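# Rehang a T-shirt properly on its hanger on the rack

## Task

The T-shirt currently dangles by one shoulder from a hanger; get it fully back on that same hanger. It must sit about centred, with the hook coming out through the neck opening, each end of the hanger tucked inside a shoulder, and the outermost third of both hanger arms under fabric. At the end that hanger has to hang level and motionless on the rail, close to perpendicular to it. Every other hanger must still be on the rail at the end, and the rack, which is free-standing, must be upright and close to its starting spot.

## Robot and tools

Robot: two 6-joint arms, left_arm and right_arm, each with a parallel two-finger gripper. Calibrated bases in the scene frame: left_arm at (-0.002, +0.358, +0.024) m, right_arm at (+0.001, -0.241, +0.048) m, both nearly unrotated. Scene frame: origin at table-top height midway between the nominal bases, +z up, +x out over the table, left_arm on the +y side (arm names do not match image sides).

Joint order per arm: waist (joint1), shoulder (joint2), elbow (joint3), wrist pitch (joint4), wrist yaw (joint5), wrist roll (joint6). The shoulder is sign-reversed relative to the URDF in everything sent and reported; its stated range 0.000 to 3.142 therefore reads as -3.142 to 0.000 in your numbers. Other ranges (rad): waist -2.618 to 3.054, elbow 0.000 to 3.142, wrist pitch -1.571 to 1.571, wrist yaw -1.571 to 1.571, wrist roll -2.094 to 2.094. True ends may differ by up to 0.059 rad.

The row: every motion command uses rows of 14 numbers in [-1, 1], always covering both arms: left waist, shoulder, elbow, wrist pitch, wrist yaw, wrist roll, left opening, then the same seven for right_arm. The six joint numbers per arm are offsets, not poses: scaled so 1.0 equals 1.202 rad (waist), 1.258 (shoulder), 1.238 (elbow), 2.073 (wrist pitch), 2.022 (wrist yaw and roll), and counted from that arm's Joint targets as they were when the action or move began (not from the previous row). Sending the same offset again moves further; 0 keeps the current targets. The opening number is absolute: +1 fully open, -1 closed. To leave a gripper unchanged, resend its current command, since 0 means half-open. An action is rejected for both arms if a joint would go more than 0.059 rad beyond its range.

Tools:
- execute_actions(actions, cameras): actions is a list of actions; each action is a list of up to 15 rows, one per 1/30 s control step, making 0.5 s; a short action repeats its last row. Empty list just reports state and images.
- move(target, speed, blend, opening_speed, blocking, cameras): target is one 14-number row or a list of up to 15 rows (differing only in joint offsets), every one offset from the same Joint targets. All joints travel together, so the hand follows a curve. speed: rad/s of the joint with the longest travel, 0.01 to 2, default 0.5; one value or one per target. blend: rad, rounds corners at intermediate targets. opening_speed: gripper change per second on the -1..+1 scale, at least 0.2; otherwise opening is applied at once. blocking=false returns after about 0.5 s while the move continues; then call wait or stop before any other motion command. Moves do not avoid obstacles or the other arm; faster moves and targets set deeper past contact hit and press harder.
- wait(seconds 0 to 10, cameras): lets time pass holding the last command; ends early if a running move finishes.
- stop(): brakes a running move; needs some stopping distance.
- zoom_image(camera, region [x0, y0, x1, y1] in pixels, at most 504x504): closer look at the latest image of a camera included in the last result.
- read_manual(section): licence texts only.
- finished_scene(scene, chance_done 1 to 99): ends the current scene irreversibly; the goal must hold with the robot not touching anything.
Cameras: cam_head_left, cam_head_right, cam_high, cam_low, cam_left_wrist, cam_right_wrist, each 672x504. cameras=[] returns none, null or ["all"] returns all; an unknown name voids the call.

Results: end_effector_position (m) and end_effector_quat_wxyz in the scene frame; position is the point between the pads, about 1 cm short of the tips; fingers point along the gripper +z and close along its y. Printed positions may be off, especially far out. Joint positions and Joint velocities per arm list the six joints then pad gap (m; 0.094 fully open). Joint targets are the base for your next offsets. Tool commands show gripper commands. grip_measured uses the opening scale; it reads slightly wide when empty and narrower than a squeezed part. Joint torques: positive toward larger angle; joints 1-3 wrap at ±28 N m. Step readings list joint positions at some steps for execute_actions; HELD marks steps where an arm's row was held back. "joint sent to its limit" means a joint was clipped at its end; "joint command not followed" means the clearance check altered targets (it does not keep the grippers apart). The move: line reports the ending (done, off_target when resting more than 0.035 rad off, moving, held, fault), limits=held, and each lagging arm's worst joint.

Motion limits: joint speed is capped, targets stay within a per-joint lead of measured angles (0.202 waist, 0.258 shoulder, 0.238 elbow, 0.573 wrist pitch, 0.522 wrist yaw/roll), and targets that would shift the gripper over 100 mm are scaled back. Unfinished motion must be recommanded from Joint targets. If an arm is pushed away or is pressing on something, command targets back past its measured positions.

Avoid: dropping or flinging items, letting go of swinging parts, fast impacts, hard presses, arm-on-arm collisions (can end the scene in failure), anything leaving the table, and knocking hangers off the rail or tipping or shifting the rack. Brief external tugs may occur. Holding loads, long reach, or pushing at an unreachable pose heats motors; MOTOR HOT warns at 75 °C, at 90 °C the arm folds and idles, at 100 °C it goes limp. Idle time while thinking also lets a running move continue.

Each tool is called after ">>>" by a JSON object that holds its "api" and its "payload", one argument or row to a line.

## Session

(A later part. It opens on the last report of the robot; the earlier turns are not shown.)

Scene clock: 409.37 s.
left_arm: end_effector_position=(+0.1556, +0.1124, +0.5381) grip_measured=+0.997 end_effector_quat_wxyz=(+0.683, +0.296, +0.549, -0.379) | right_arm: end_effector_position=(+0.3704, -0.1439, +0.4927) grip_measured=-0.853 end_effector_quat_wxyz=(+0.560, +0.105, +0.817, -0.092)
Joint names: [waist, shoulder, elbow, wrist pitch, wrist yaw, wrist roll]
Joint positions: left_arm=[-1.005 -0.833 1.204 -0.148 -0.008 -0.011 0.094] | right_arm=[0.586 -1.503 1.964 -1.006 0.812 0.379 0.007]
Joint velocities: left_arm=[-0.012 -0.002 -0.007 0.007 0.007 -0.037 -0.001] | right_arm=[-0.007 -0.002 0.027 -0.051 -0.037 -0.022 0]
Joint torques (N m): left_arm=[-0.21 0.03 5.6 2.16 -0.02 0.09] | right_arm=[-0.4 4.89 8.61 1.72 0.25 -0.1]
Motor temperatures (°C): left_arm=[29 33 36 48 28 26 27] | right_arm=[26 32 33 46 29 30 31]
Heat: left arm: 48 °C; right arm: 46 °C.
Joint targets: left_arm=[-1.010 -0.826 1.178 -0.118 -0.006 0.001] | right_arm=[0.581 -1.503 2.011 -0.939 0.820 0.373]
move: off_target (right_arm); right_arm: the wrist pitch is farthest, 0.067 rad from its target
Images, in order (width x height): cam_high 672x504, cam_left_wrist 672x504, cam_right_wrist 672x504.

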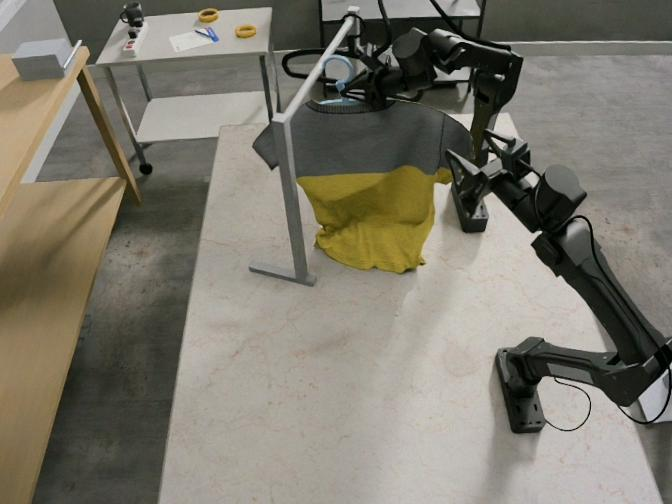

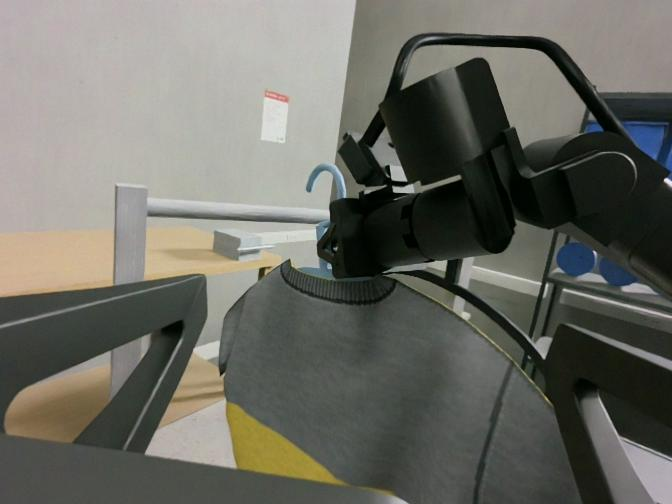

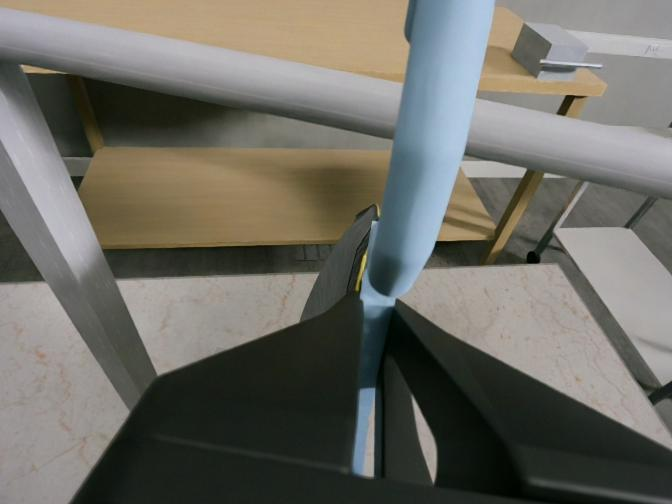

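>>> {"api": "move", "payload": {
  "target": [0,0,0,0,0,0,1,-0.055,-0.092,0.106,-0.007,-0.025,-0.009,-1],
  "speed": 0.12,
  "cameras": ["cam_left_wrist","cam_high"]
}}

>>> {"api": "zoom_image", "payload": {
  "camera": "cam_left_wrist",
  "region": [240, 130, 420, 300]
}}

>>> {"api": "zoom_image", "payload": {
  "camera": "cam_high",
  "region": [260, 20, 420, 140]
}}

Scene clock: 411.37 s.
left_arm: end_effector_position=(+0.1556, +0.1124, +0.5381) grip_measured=+0.997 end_effector_quat_wxyz=(+0.683, +0.296, +0.549, -0.379) | right_arm: end_effector_position=(+0.4023, -0.1456, +0.4963) grip_measured=-0.852 end_effector_quat_wxyz=(+0.557, +0.115, +0.818, -0.092)
Joint names: [waist, shoulder, elbow, wrist pitch, wrist yaw, wrist roll]
Joint positions: left_arm=[-1.005 -0.833 1.204 -0.148 -0.008 -0.011 0.094] | right_arm=[0.52 -1.616 2.095 -1.006 0.763 0.359 0.007]
Joint velocities: left_arm=[-0.017 0.012 -0.012 -0.022 -0.022 -0.066 0] | right_arm=[-0.017 -0.007 0.002 0.051 0.066 -0.051 0]
Joint torques (N m): left_arm=[-0.54 0.21 5.74 2.09 0 0.13] | right_arm=[-0.43 5.82 8.57 1.61 0.23 -0.09]
Motor temperatures (°C): left_arm=[29 33 36 48 28 26 27] | right_arm=[26 33 33 46 29 30 31]
Heat: left arm: 48 °C; right arm: 46 °C.
Joint targets: left_arm=[-1.010 -0.826 1.178 -0.118 -0.006 0.001] | right_arm=[0.515 -1.618 2.142 -0.954 0.769 0.355]
move: off_target (right_arm); right_arm: the wrist pitch is farthest, 0.052 rad from its target
Images, in order (width x height): cam_high 672x504, cam_left_wrist 672x504.

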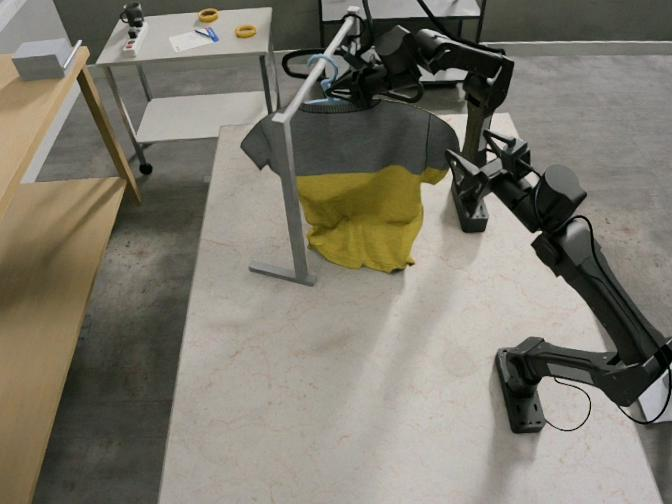

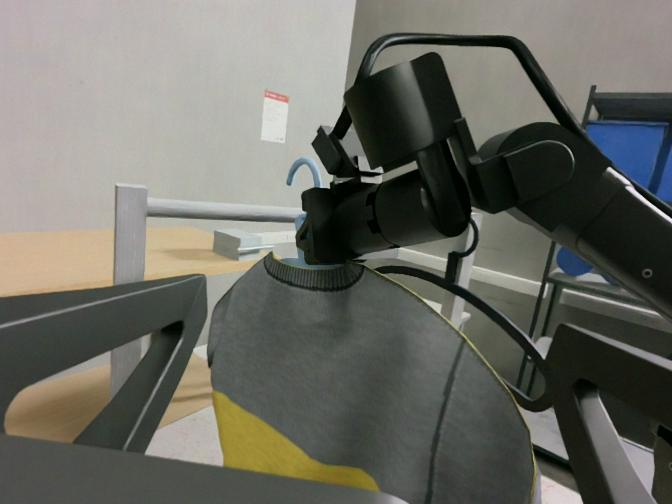

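Scaled by 2.800 from the camera's 672x504 image, which has a finer 960x720 frame.

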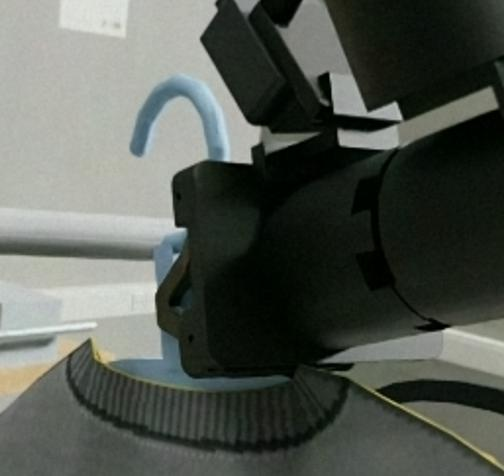

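Scaled by 3.150 from the camera's 672x504 image, which has a finer 960x720 frame.

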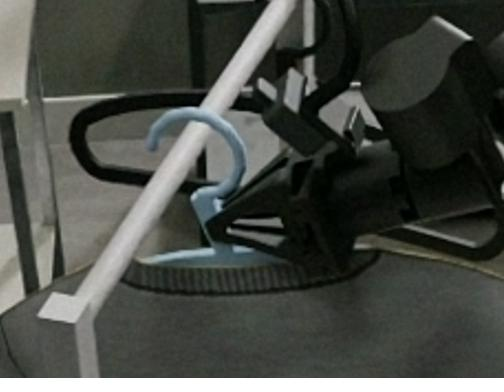

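>>> {"api": "move", "payload": {
  "target": [0,0,0,0,0,0,1,0,-0.024,0,-0.014,0,0,-1],
  "speed": 0.1,
  "cameras": ["cam_left_wrist","cam_high"]
}}

>>> {"api": "zoom_image", "payload": {
  "camera": "cam_left_wrist",
  "region": [240, 130, 420, 300]
}}

>>> {"api": "zoom_image", "payload": {
  "camera": "cam_high",
  "region": [260, 20, 420, 140]
}}

Scene clock: 412.40 s.
left_arm: end_effector_position=(+0.1556, +0.1124, +0.5381) grip_measured=+0.997 end_effector_quat_wxyz=(+0.683, +0.296, +0.549, -0.379) | right_arm: end_effector_position=(+0.4110, -0.1402, +0.4844) grip_measured=-0.853 end_effector_quat_wxyz=(+0.546, +0.109, +0.825, -0.099)
Joint names: [waist, shoulder, elbow, wrist pitch, wrist yaw, wrist roll]
Joint positions: left_arm=[-1.005 -0.833 1.204 -0.148 -0.008 -0.011 0.094] | right_arm=[0.52 -1.648 2.095 -1.006 0.761 0.359 0.007]
Joint velocities: left_arm=[0.002 -0.012 -0.012 0.007 -0.037 -0.125 0] | right_arm=[0.002 -0.007 -0.007 0.051 -0.007 -0.022 -0.001]
Joint torques (N m): left_arm=[-0.42 0.12 5.82 2.13 -0.05 0.12] | right_arm=[-0.43 6.31 8.64 1.33 0.23 -0.11]
Motor temperatures (°C): left_arm=[29 33 36 48 28 26 27] | right_arm=[26 33 34 46 29 30 31]
Heat: left arm: 48 °C; right arm: 46 °C.
Joint targets: left_arm=[-1.010 -0.826 1.178 -0.118 -0.006 0.001] | right_arm=[0.515 -1.649 2.142 -0.983 0.769 0.355]
move: off_target (right_arm); right_arm: the elbow is farthest, 0.047 rad from its target
Images, in order (width x height): cam_high 672x504, cam_left_wrist 672x504.

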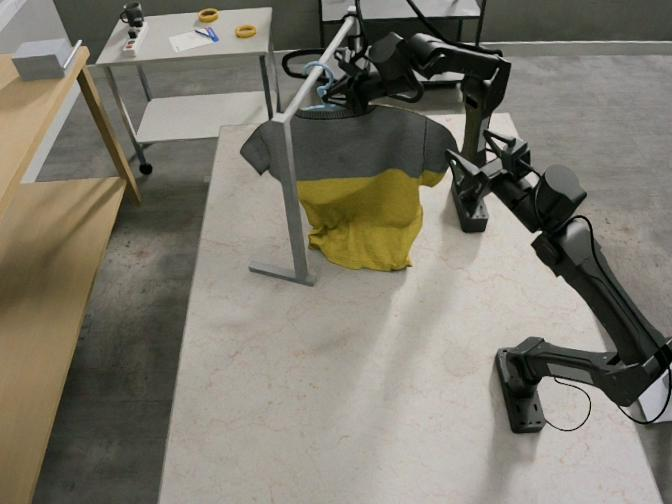

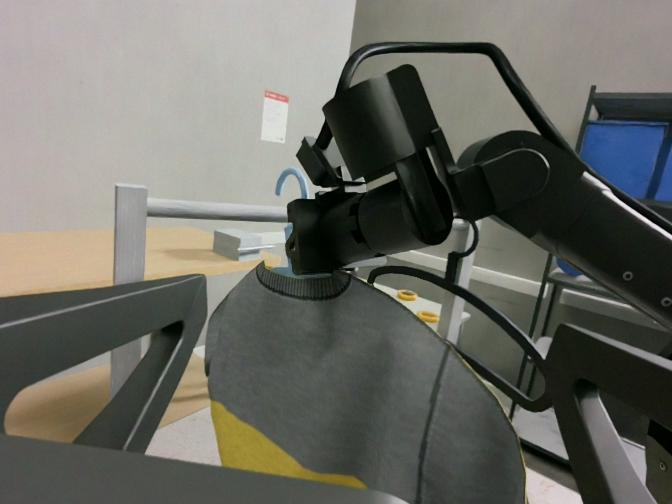

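Scaled by 2.800 from the camera's 672x504 image, which has a finer 960x720 frame.

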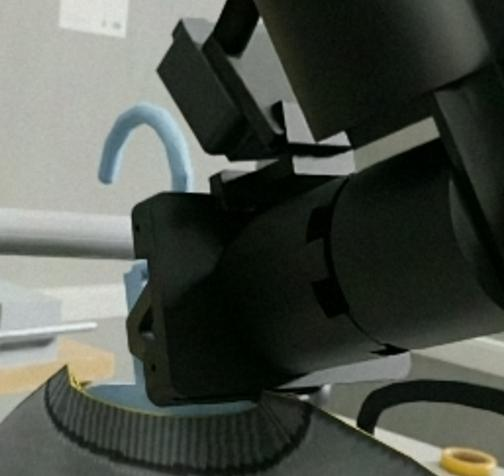

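Scaled by 3.150 from the camera's 672x504 image, which has a finer 960x720 frame.

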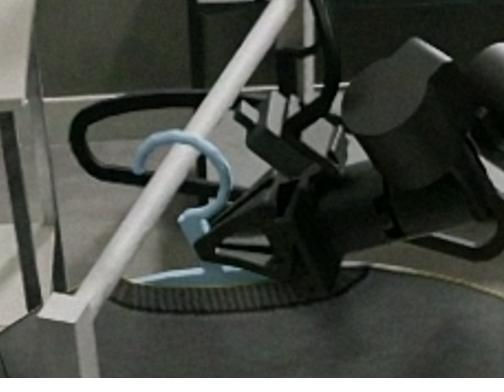

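>>> {"api": "move", "payload": {
  "target": [0,0,0,0,0,0,1,-0.01,-0.04,0,0.035,0,0,-1],
  "speed": 0.1,
  "cameras": ["cam_left_wrist","cam_high"]
}}

>>> {"api": "zoom_image", "payload": {
  "camera": "cam_left_wrist",
  "region": [240, 130, 420, 300]
}}

>>> {"api": "zoom_image", "payload": {
  "camera": "cam_high",
  "region": [260, 20, 420, 140]
}}

Scene clock: 414.03 s.
left_arm: end_effector_position=(+0.1556, +0.1124, +0.5381) grip_measured=+0.997 end_effector_quat_wxyz=(+0.683, +0.296, +0.549, -0.379) | right_arm: end_effector_position=(+0.4280, -0.1358, +0.4696) grip_measured=-0.853 end_effector_quat_wxyz=(+0.539, +0.110, +0.828, -0.108)
Joint names: [waist, shoulder, elbow, wrist pitch, wrist yaw, wrist roll]
Joint positions: left_arm=[-1.005 -0.833 1.204 -0.148 -0.008 -0.011 0.094] | right_arm=[0.509 -1.697 2.095 -0.978 0.761 0.359 0.007]
Joint velocities: left_arm=[0.007 -0.002 -0.002 -0.022 0.022 -0.037 0] | right_arm=[0.017 0.007 -0.007 -0.022 0.051 0.022 0]
Joint torques (N m): left_arm=[-0.31 0.21 5.98 2.1 -0.03 0.07] | right_arm=[-0.49 6.89 8.8 1.73 0.24 -0.12]
Motor temperatures (°C): left_arm=[29 33 36 48 28 26 27] | right_arm=[26 33 34 46 29 30 31]
Heat: left arm: 48 °C; right arm: 46 °C.
Joint targets: left_arm=[-1.010 -0.826 1.178 -0.118 -0.006 0.001] | right_arm=[0.503 -1.699 2.142 -0.910 0.769 0.355]
move: off_target (right_arm); right_arm: the wrist pitch is farthest, 0.068 rad from its target
Images, in order (width x height): cam_high 672x504, cam_left_wrist 672x504.

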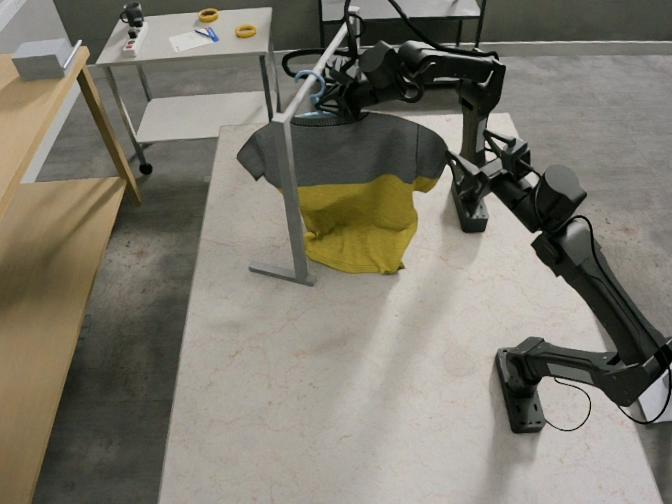

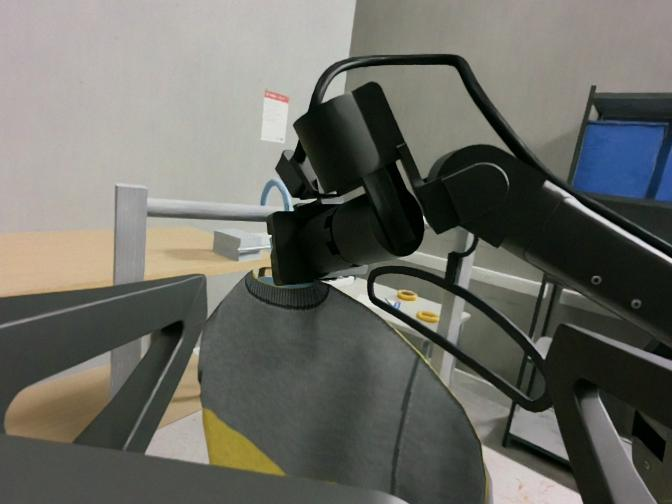

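Scaled by 2.800 from the camera's 672x504 image, which has a finer 960x720 frame.

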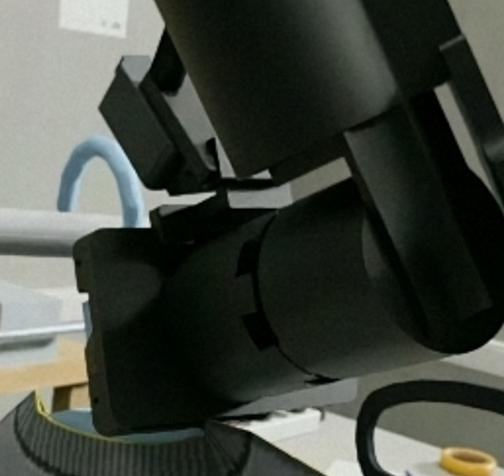

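Scaled by 3.150 from the camera's 672x504 image, which has a finer 960x720 frame.

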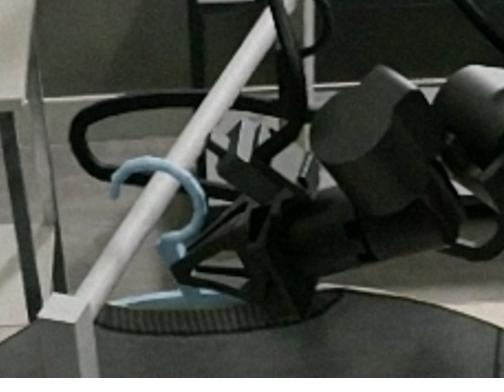

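>>> {"api": "move", "payload": {
  "target": [0,0,0,0,0,0,1,-0.015,0,-0.04,0.02,0,0,-1],
  "speed": 0.08,
  "cameras": ["cam_left_wrist","cam_high"]
}}

>>> {"api": "zoom_image", "payload": {
  "camera": "cam_left_wrist",
  "region": [240, 130, 420, 300]
}}

>>> {"api": "zoom_image", "payload": {
  "camera": "cam_high",
  "region": [260, 20, 420, 140]
}}

Scene clock: 415.37 s.
left_arm: end_effector_position=(+0.1556, +0.1124, +0.5381) grip_measured=+0.997 end_effector_quat_wxyz=(+0.683, +0.296, +0.549, -0.379) | right_arm: end_effector_position=(+0.4334, -0.1414, +0.4760) grip_measured=-0.853 end_effector_quat_wxyz=(+0.550, +0.124, +0.819, -0.102)
Joint names: [waist, shoulder, elbow, wrist pitch, wrist yaw, wrist roll]
Joint positions: left_arm=[-1.005 -0.833 1.204 -0.148 -0.008 -0.011 0.094] | right_arm=[0.49 -1.697 2.095 -0.94 0.76 0.359 0.007]
Joint velocities: left_arm=[0.002 0.002 -0.017 0.007 -0.066 -0.022 -0.001] | right_arm=[-0.012 0.022 0.012 -0.007 -0.007 0.037 0]
Joint torques (N m): left_arm=[-0.25 0.21 5.64 2.11 0 0.05] | right_arm=[-0.46 6.93 5.16 1.77 0.22 -0.11]
Motor temperatures (°C): left_arm=[29 33 36 48 28 26 27] | right_arm=[26 33 34 46 29 30 31]
Heat: left arm: 48 °C; right arm: 46 °C.
Joint targets: left_arm=[-1.010 -0.826 1.178 -0.118 -0.006 0.001] | right_arm=[0.485 -1.699 2.093 -0.869 0.769 0.355]
move: off_target (right_arm); right_arm: the wrist pitch is farthest, 0.071 rad from its target
Images, in order (width x height): cam_high 672x504, cam_left_wrist 672x504.

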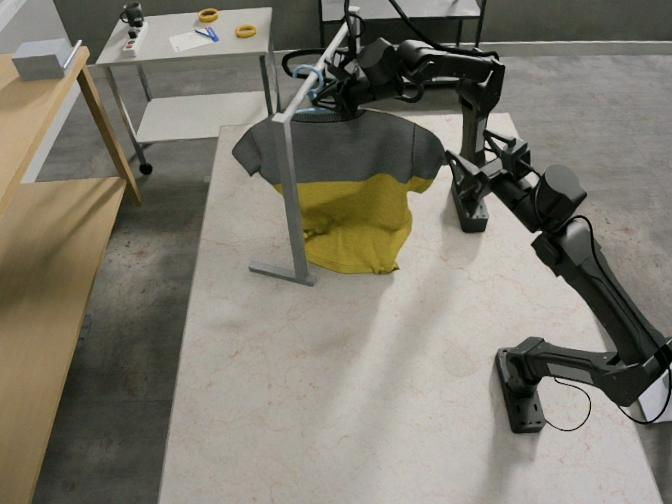

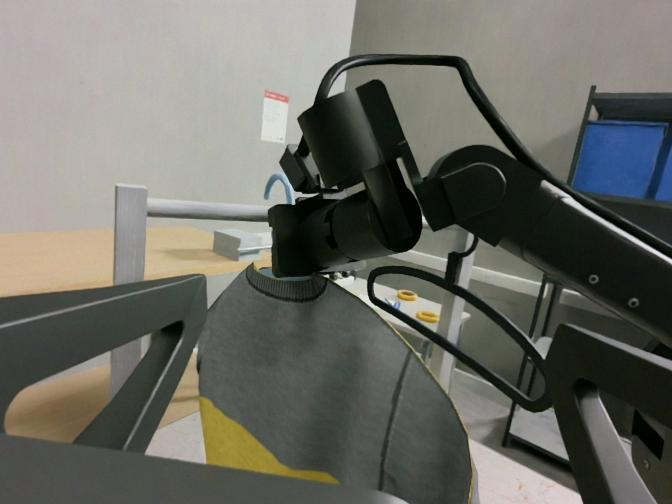

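Scaled by 2.800 from the camera's 672x504 image, which has a finer 960x720 frame.

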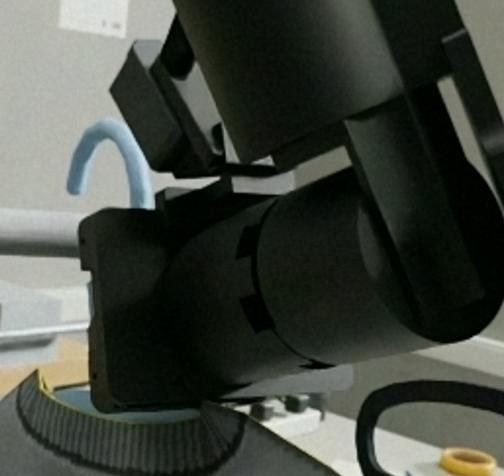

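Scaled by 3.150 from the camera's 672x504 image, which has a finer 960x720 frame.

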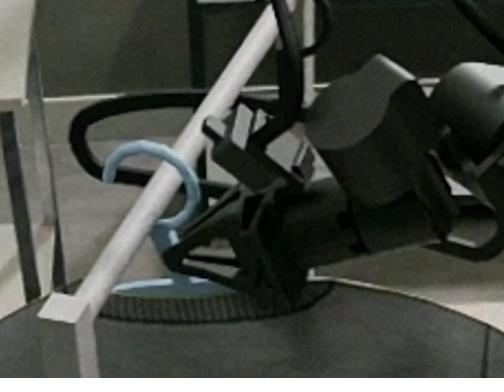

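>>> {"api": "move", "payload": {
  "target": [0,0,0,0,0,0,1,-0.01,0,-0.06,0,0,0,-1],
  "speed": 0.1,
  "cameras": ["cam_left_wrist","cam_high"]
}}

>>> {"api": "zoom_image", "payload": {
  "camera": "cam_left_wrist",
  "region": [240, 130, 420, 300]
}}

>>> {"api": "zoom_image", "payload": {
  "camera": "cam_high",
  "region": [260, 20, 420, 140]
}}

Scene clock: 416.67 s.
left_arm: end_effector_position=(+0.1556, +0.1124, +0.5381) grip_measured=+0.997 end_effector_quat_wxyz=(+0.683, +0.296, +0.549, -0.379) | right_arm: end_effector_position=(+0.4374, -0.1450, +0.4512) grip_measured=-0.853 end_effector_quat_wxyz=(+0.529, +0.118, +0.832, -0.121)
Joint names: [waist, shoulder, elbow, wrist pitch, wrist yaw, wrist roll]
Joint positions: left_arm=[-1.005 -0.833 1.204 -0.148 -0.008 -0.011 0.094] | right_arm=[0.479 -1.697 2.026 -0.932 0.76 0.359 0.007]
Joint velocities: left_arm=[-0.012 0.002 -0.007 -0.037 0.022 -0.051 0] | right_arm=[0.002 -0.007 0.027 0.037 0.066 -0.007 0]
Joint torques (N m): left_arm=[-0.51 0.08 5.74 2.14 -0.04 0.12] | right_arm=[-0.46 7.15 5.03 1.68 0.25 -0.11]
Motor temperatures (°C): left_arm=[29 33 36 48 28 26 27] | right_arm=[26 33 34 46 29 30 31]
Heat: left arm: 48 °C; right arm: 46 °C.
Joint targets: left_arm=[-1.010 -0.826 1.178 -0.118 -0.006 0.001] | right_arm=[0.473 -1.699 2.018 -0.869 0.769 0.355]
move: off_target (right_arm); right_arm: the wrist pitch is farthest, 0.063 rad from its target
Images, in order (width x height): cam_high 672x504, cam_left_wrist 672x504.

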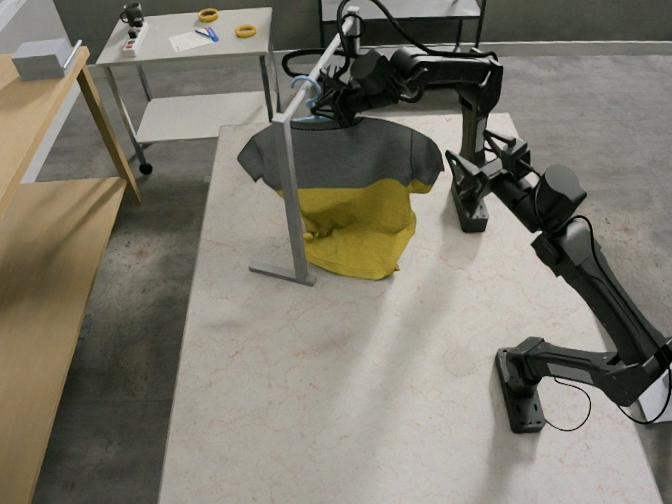

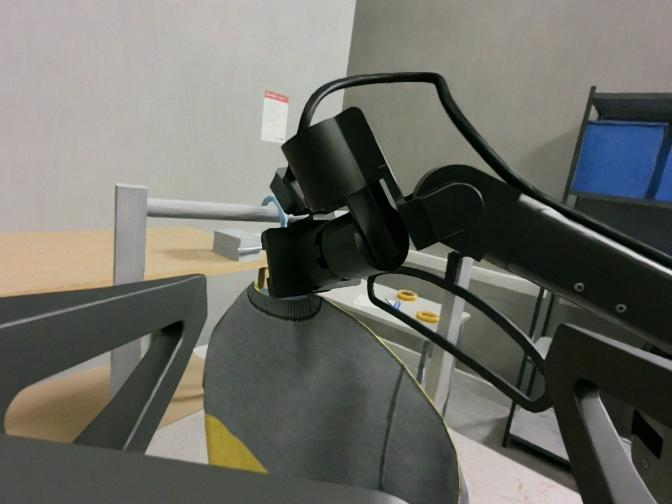

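Scaled by 2.800 from the camera's 672x504 image, which has a finer 960x720 frame.

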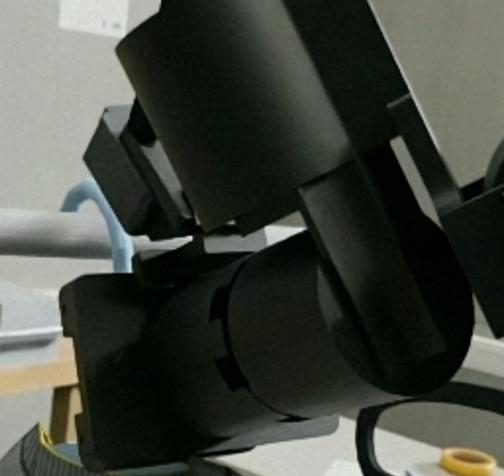

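Scaled by 3.150 from the camera's 672x504 image, which has a finer 960x720 frame.

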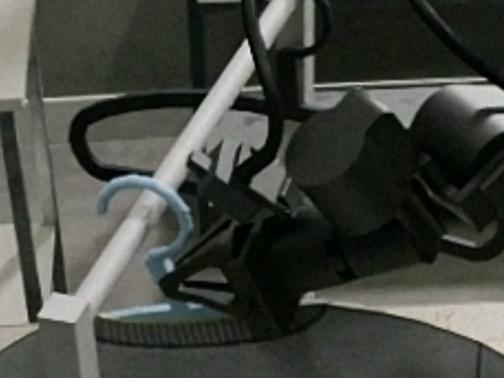

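>>> {"api": "move", "payload": {
  "target": [0,0,0,0,0,0,1,-0.004,0,-0.024,0.014,0,0,-1],
  "speed": 0.08,
  "cameras": ["cam_left_wrist","cam_high"]
}}

>>> {"api": "zoom_image", "payload": {
  "camera": "cam_left_wrist",
  "region": [240, 130, 420, 300]
}}

>>> {"api": "zoom_image", "payload": {
  "camera": "cam_high",
  "region": [260, 20, 420, 140]
}}

Scene clock: 417.80 s.
left_arm: end_effector_position=(+0.1556, +0.1124, +0.5381) grip_measured=+0.997 end_effector_quat_wxyz=(+0.683, +0.296, +0.549, -0.379) | right_arm: end_effector_position=(+0.4416, -0.1439, +0.4477) grip_measured=-0.853 end_effector_quat_wxyz=(+0.533, +0.124, +0.829, -0.117)
Joint names: [waist, shoulder, elbow, wrist pitch, wrist yaw, wrist roll]
Joint positions: left_arm=[-1.005 -0.833 1.204 -0.148 -0.008 -0.011 0.094] | right_arm=[0.476 -1.697 2.001 -0.897 0.76 0.367 0.007]
Joint velocities: left_arm=[-0.002 -0.002 -0.012 0.037 0.066 -0.081 0] | right_arm=[0.007 -0.002 -0.002 -0.037 0.051 -0.007 0]
Joint torques (N m): left_arm=[-0.39 0.23 5.82 2.17 -0.07 0.07] | right_arm=[-0.66 7.2 4.79 1.63 0.25 -0.11]
Motor temperatures (°C): left_arm=[29 33 36 48 28 26 27] | right_arm=[26 33 34 46 29 30 31]
Heat: left arm: 48 °C; right arm: 46 °C.
Joint targets: left_arm=[-1.010 -0.826 1.178 -0.118 -0.006 0.001] | right_arm=[0.468 -1.699 1.989 -0.840 0.769 0.355]
move: off_target (right_arm); right_arm: the wrist pitch is farthest, 0.057 rad from its target
Images, in order (width x height): cam_high 672x504, cam_left_wrist 672x504.

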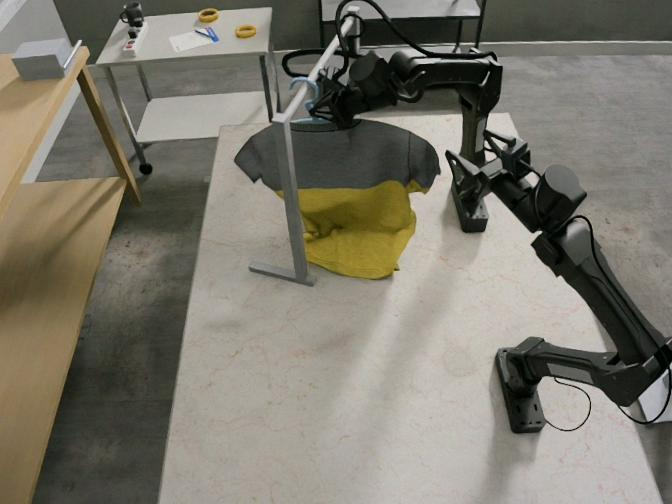

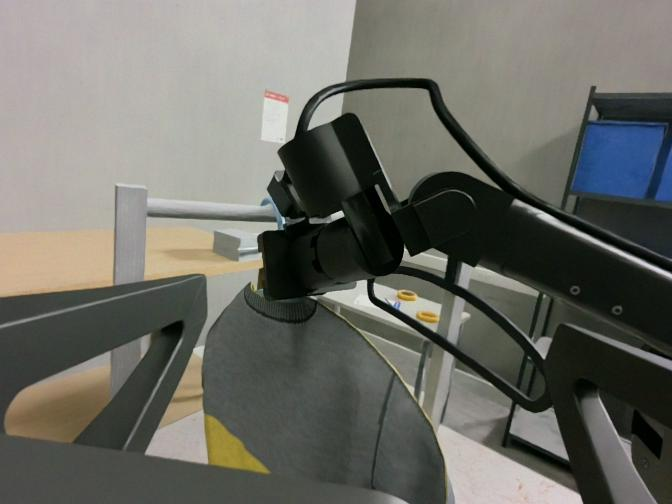

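Scaled by 2.800 from the camera's 672x504 image, which has a finer 960x720 frame.

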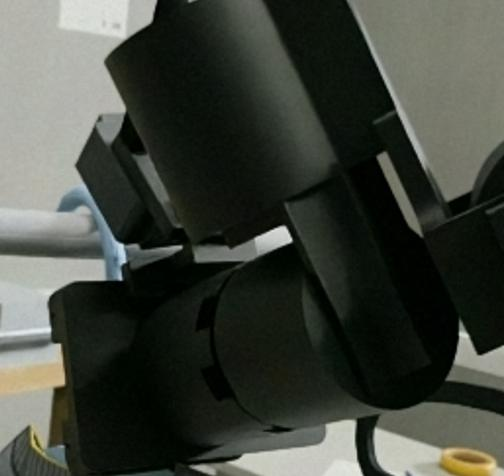

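Scaled by 3.150 from the camera's 672x504 image, which has a finer 960x720 frame.

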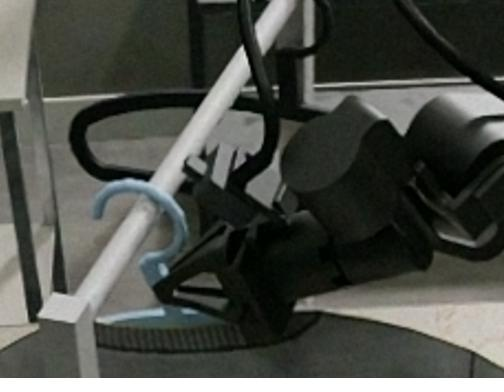

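>>> {"api": "execute_actions", "payload": {
  "actions": [],
  "cameras": ["cam_left_wrist","cam_high"]
}}

>>> {"api": "zoom_image", "payload": {
  "camera": "cam_left_wrist",
  "region": [240, 130, 420, 300]
}}

>>> {"api": "zoom_image", "payload": {
  "camera": "cam_high",
  "region": [260, 20, 420, 140]
}}

Scene clock: 418.63 s.
left_arm: end_effector_position=(+0.1556, +0.1124, +0.5381) grip_measured=+0.997 end_effector_quat_wxyz=(+0.683, +0.296, +0.549, -0.379) | right_arm: end_effector_position=(+0.4418, -0.1438, +0.4478) grip_measured=-0.853 end_effector_quat_wxyz=(+0.533, +0.124, +0.829, -0.117)
Joint names: [waist, shoulder, elbow, wrist pitch, wrist yaw, wrist roll]
Joint positions: left_arm=[-1.005 -0.833 1.204 -0.148 -0.008 -0.011 0.094] | right_arm=[0.476 -1.697 2.001 -0.895 0.76 0.367 0.007]
Joint velocities: left_arm=[-0.002 0.012 -0.007 0.081 -0.037 -0.022 0.001] | right_arm=[-0.007 -0.007 0.027 0.022 0.022 -0.022 0]
Joint torques (N m): left_arm=[-0.25 0.01 5.49 2.16 -0.05 0.04] | right_arm=[-0.64 7.19 4.77 1.61 0.24 -0.11]
Motor temperatures (°C): left_arm=[29 33 36 48 28 26 27] | right_arm=[26 33 33 46 29 30 31]
Heat: left arm: 48 °C; right arm: 46 °C.
Joint targets: left_arm=[-1.010 -0.826 1.178 -0.118 -0.006 0.001] | right_arm=[0.468 -1.699 1.989 -0.840 0.769 0.355]
Tool commands: left_gripper/opening=+1.0 right_gripper/opening=-1.0
Images, in order (width x height): cam_high 672x504, cam_left_wrist 672x504.

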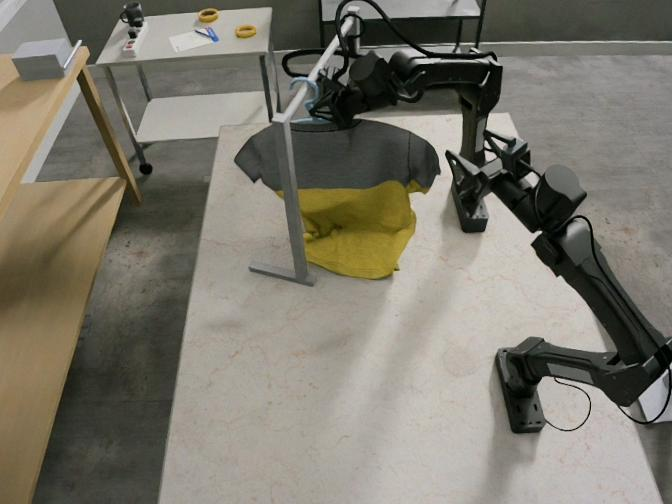

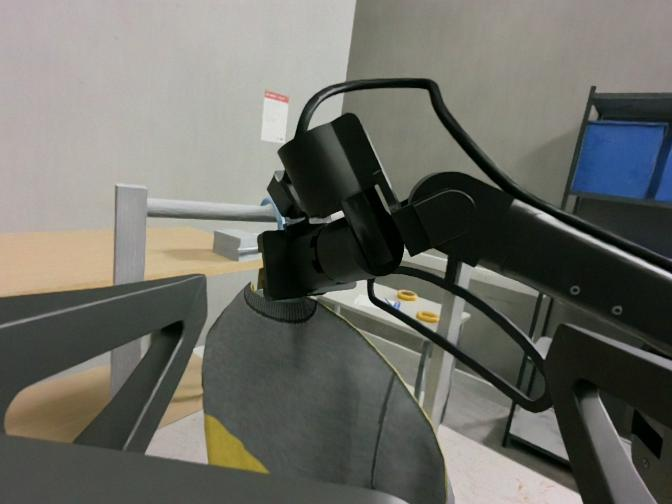

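Scaled by 2.800 from the camera's 672x504 image, which has a finer 960x720 frame.

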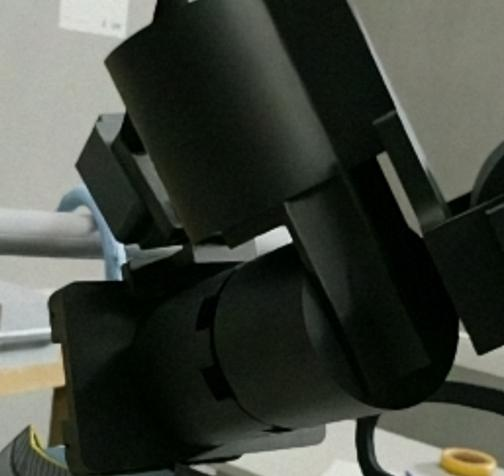

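Scaled by 3.150 from the camera's 672x504 image, which has a finer 960x720 frame.

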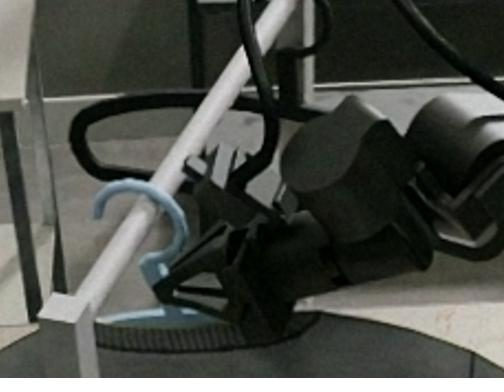

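>>> {"api": "move", "payload": {
  "target": [0,0,0,0,0,0,1,0,0,-0.024,0.014,0,0,-1],
  "speed": 0.15,
  "cameras": ["cam_left_wrist"]
}}

>>> {"api": "zoom_image", "payload": {
  "camera": "cam_left_wrist",
  "region": [240, 130, 420, 300]
}}

Scene clock: 419.53 s.
left_arm: end_effector_position=(+0.1556, +0.1125, +0.5385) grip_measured=+0.997 end_effector_quat_wxyz=(+0.684, +0.296, +0.549, -0.379) | right_arm: end_effector_position=(+0.4468, -0.1424, +0.4478) grip_measured=-0.853 end_effector_quat_wxyz=(+0.543, +0.130, +0.822, -0.112)
Joint names: [waist, shoulder, elbow, wrist pitch, wrist yaw, wrist roll]
Joint positions: left_arm=[-1.005 -0.833 1.204 -0.147 -0.008 -0.011 0.094] | right_arm=[0.475 -1.697 1.978 -0.846 0.765 0.367 0.007]
Joint velocities: left_arm=[-0.002 -0.007 -0.007 -0.051 0.022 0.007 0] | right_arm=[0.007 0.002 -0.002 0.022 -0.022 -0.022 -0.001]
Joint torques (N m): left_arm=[-0.4 0.13 5.65 2.09 -0.08 0.09] | right_arm=[-0.59 7.3 4.33 1.45 0.19 -0.11]
Motor temperatures (°C): left_arm=[29 33 36 48 28 26 27] | right_arm=[26 33 33 46 29 30 31]
Heat: left arm: 48 °C; right arm: 46 °C.
Joint targets: left_arm=[-1.010 -0.826 1.178 -0.118 -0.006 0.001] | right_arm=[0.468 -1.699 1.959 -0.811 0.769 0.355]
move: done
Images, in order (width x height): cam_left_wrist 672x504.

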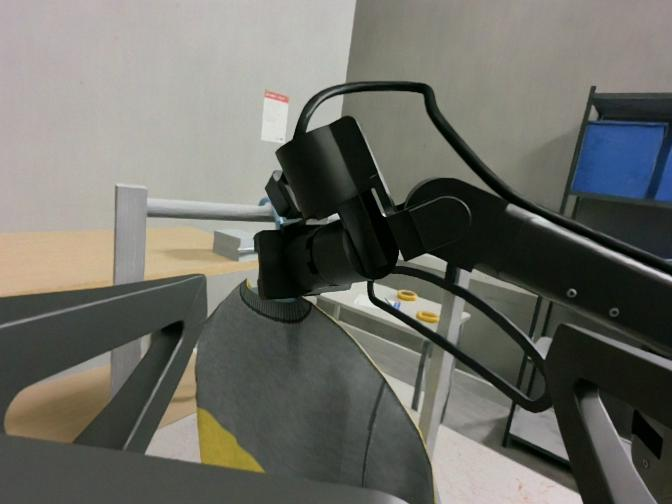

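Scaled by 2.800 from the camera's 672x504 image, which has a finer 960x720 frame.

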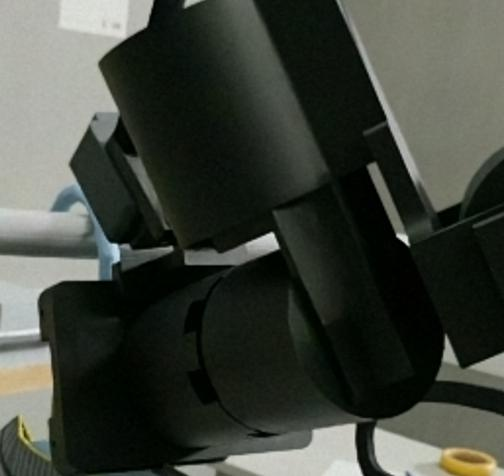

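>>> {"api": "move", "payload": {
  "target": [0,0,0,0,0,0,1,0,0,-0.028,0.006,0,0,-1],
  "speed": 0.15,
  "cameras": ["cam_left_wrist","cam_high"]
}}

>>> {"api": "zoom_image", "payload": {
  "camera": "cam_left_wrist",
  "region": [240, 130, 420, 300]
}}

>>> {"api": "zoom_image", "payload": {
  "camera": "cam_high",
  "region": [260, 20, 420, 140]
}}

Scene clock: 420.73 s.
left_arm: end_effector_position=(+0.1556, +0.1125, +0.5385) grip_measured=+0.997 end_effector_quat_wxyz=(+0.684, +0.296, +0.549, -0.379) | right_arm: end_effector_position=(+0.4507, -0.1432, +0.4469) grip_measured=-0.853 end_effector_quat_wxyz=(+0.551, +0.138, +0.815, -0.115)
Joint names: [waist, shoulder, elbow, wrist pitch, wrist yaw, wrist roll]
Joint positions: left_arm=[-1.005 -0.833 1.204 -0.147 -0.008 -0.011 0.094] | right_arm=[0.475 -1.697 1.954 -0.802 0.784 0.367 0.007]
Joint velocities: left_arm=[0.012 -0.007 -0.002 -0.081 -0.022 -0.037 -0.001] | right_arm=[0.002 -0.002 0.007 -0.037 0.022 -0.066 -0.002]
Joint torques (N m): left_arm=[-0.34 0.23 5.94 2.1 -0.05 0.12] | right_arm=[-0.59 7.36 3.69 1.16 0.07 -0.11]
Motor temperatures (°C): left_arm=[29 33 36 48 28 26 27] | right_arm=[26 33 33 46 29 30 31]
Heat: left arm: 48 °C; right arm: 46 °C.
Joint targets: left_arm=[-1.010 -0.826 1.178 -0.118 -0.006 0.001] | right_arm=[0.468 -1.699 1.924 -0.798 0.769 0.355]
move: done
Images, in order (width x height): cam_high 672x504, cam_left_wrist 672x504.

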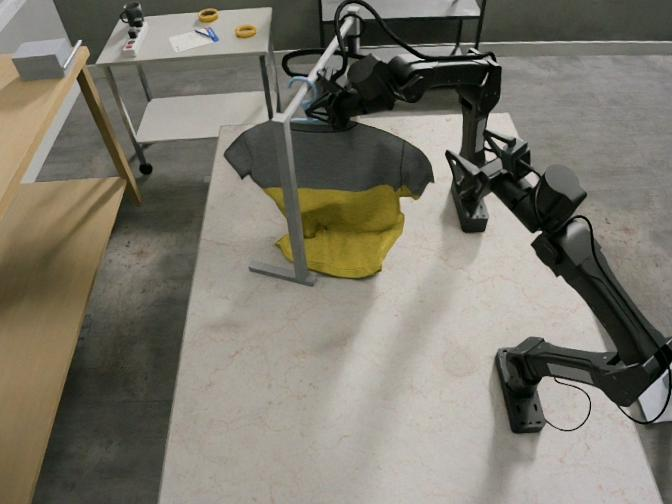

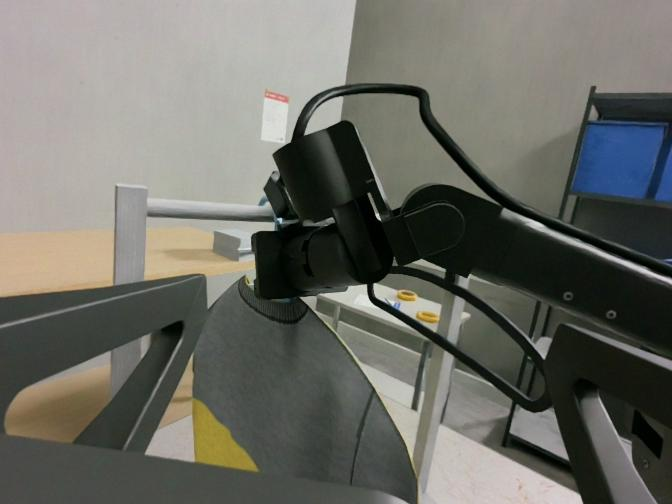

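Scaled by 2.800 from the camera's 672x504 image, which has a finer 960x720 frame.

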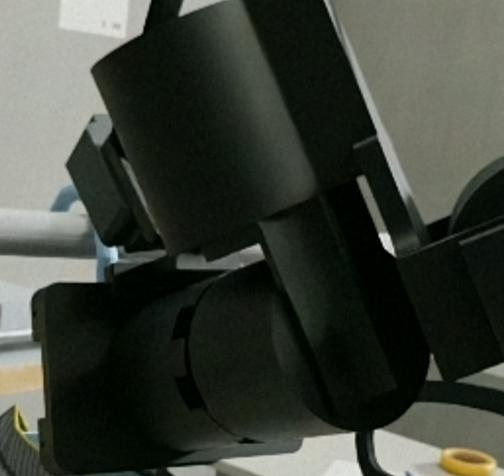

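Scaled by 3.150 from the camera's 672x504 image, which has a finer 960x720 frame.

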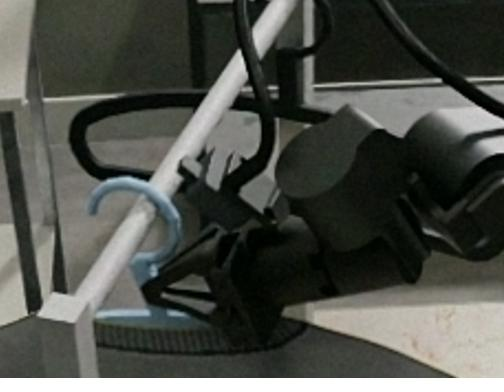

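>>> {"api": "move", "payload": {
  "target": [0,0,0,0,0,0,1,0,-0.008,-0.02,0.0,0,0,-1],
  "speed": 0.15,
  "cameras": ["cam_left_wrist","cam_head_right"]
}}

>>> {"api": "zoom_image", "payload": {
  "camera": "cam_left_wrist",
  "region": [240, 130, 420, 300]
}}

Scene clock: 421.67 s.
left_arm: end_effector_position=(+0.1556, +0.1125, +0.5385) grip_measured=+0.997 end_effector_quat_wxyz=(+0.684, +0.296, +0.549, -0.379) | right_arm: end_effector_position=(+0.4533, -0.1436, +0.4466) grip_measured=-0.853 end_effector_quat_wxyz=(+0.557, +0.144, +0.810, -0.116)
Joint names: [waist, shoulder, elbow, wrist pitch, wrist yaw, wrist roll]
Joint positions: left_arm=[-1.005 -0.833 1.204 -0.147 -0.008 -0.011 0.094] | right_arm=[0.475 -1.697 1.937 -0.769 0.797 0.367 0.007]
Joint velocities: left_arm=[0.007 -0.002 -0.002 0.051 -0.037 0.007 0] | right_arm=[-0.007 0.027 0.012 -0.022 -0.051 -0.007 0]
Joint torques (N m): left_arm=[-0.27 0.09 5.83 2.11 -0.04 0.07] | right_arm=[-0.59 6.56 3.23 0.87 -0.04 -0.11]
Motor temperatures (°C): left_arm=[29 33 36 48 28 26 27] | right_arm=[26 33 33 46 29 30 31]
Heat: left arm: 48 °C; right arm: 46 °C.
Joint targets: left_arm=[-1.010 -0.826 1.178 -0.118 -0.006 0.001] | right_arm=[0.468 -1.709 1.899 -0.798 0.769 0.355]
move: off_target (right_arm); right_arm: the elbow is farthest, 0.038 rad from its target
Images, in order (width x height): cam_head_right 672x504, cam_left_wrist 672x504.

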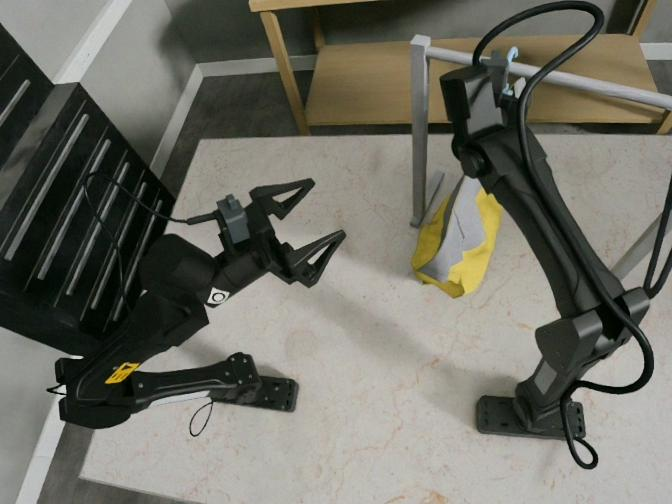

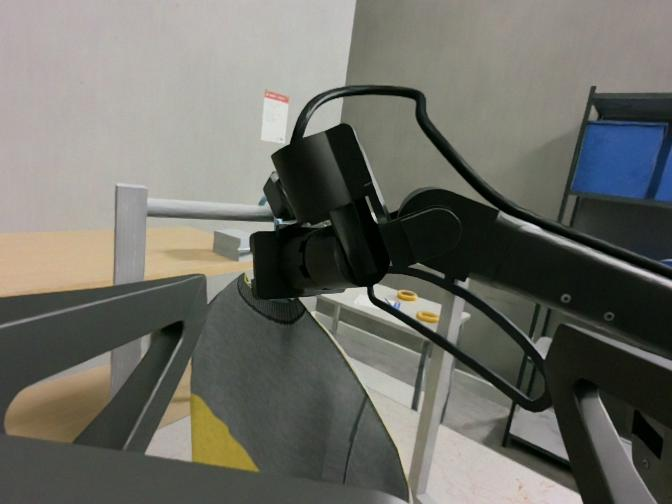

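Scaled by 2.800 from the camera's 672x504 image, which has a finer 960x720 frame.

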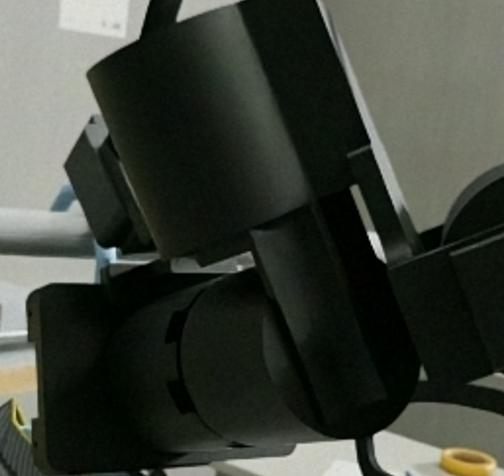

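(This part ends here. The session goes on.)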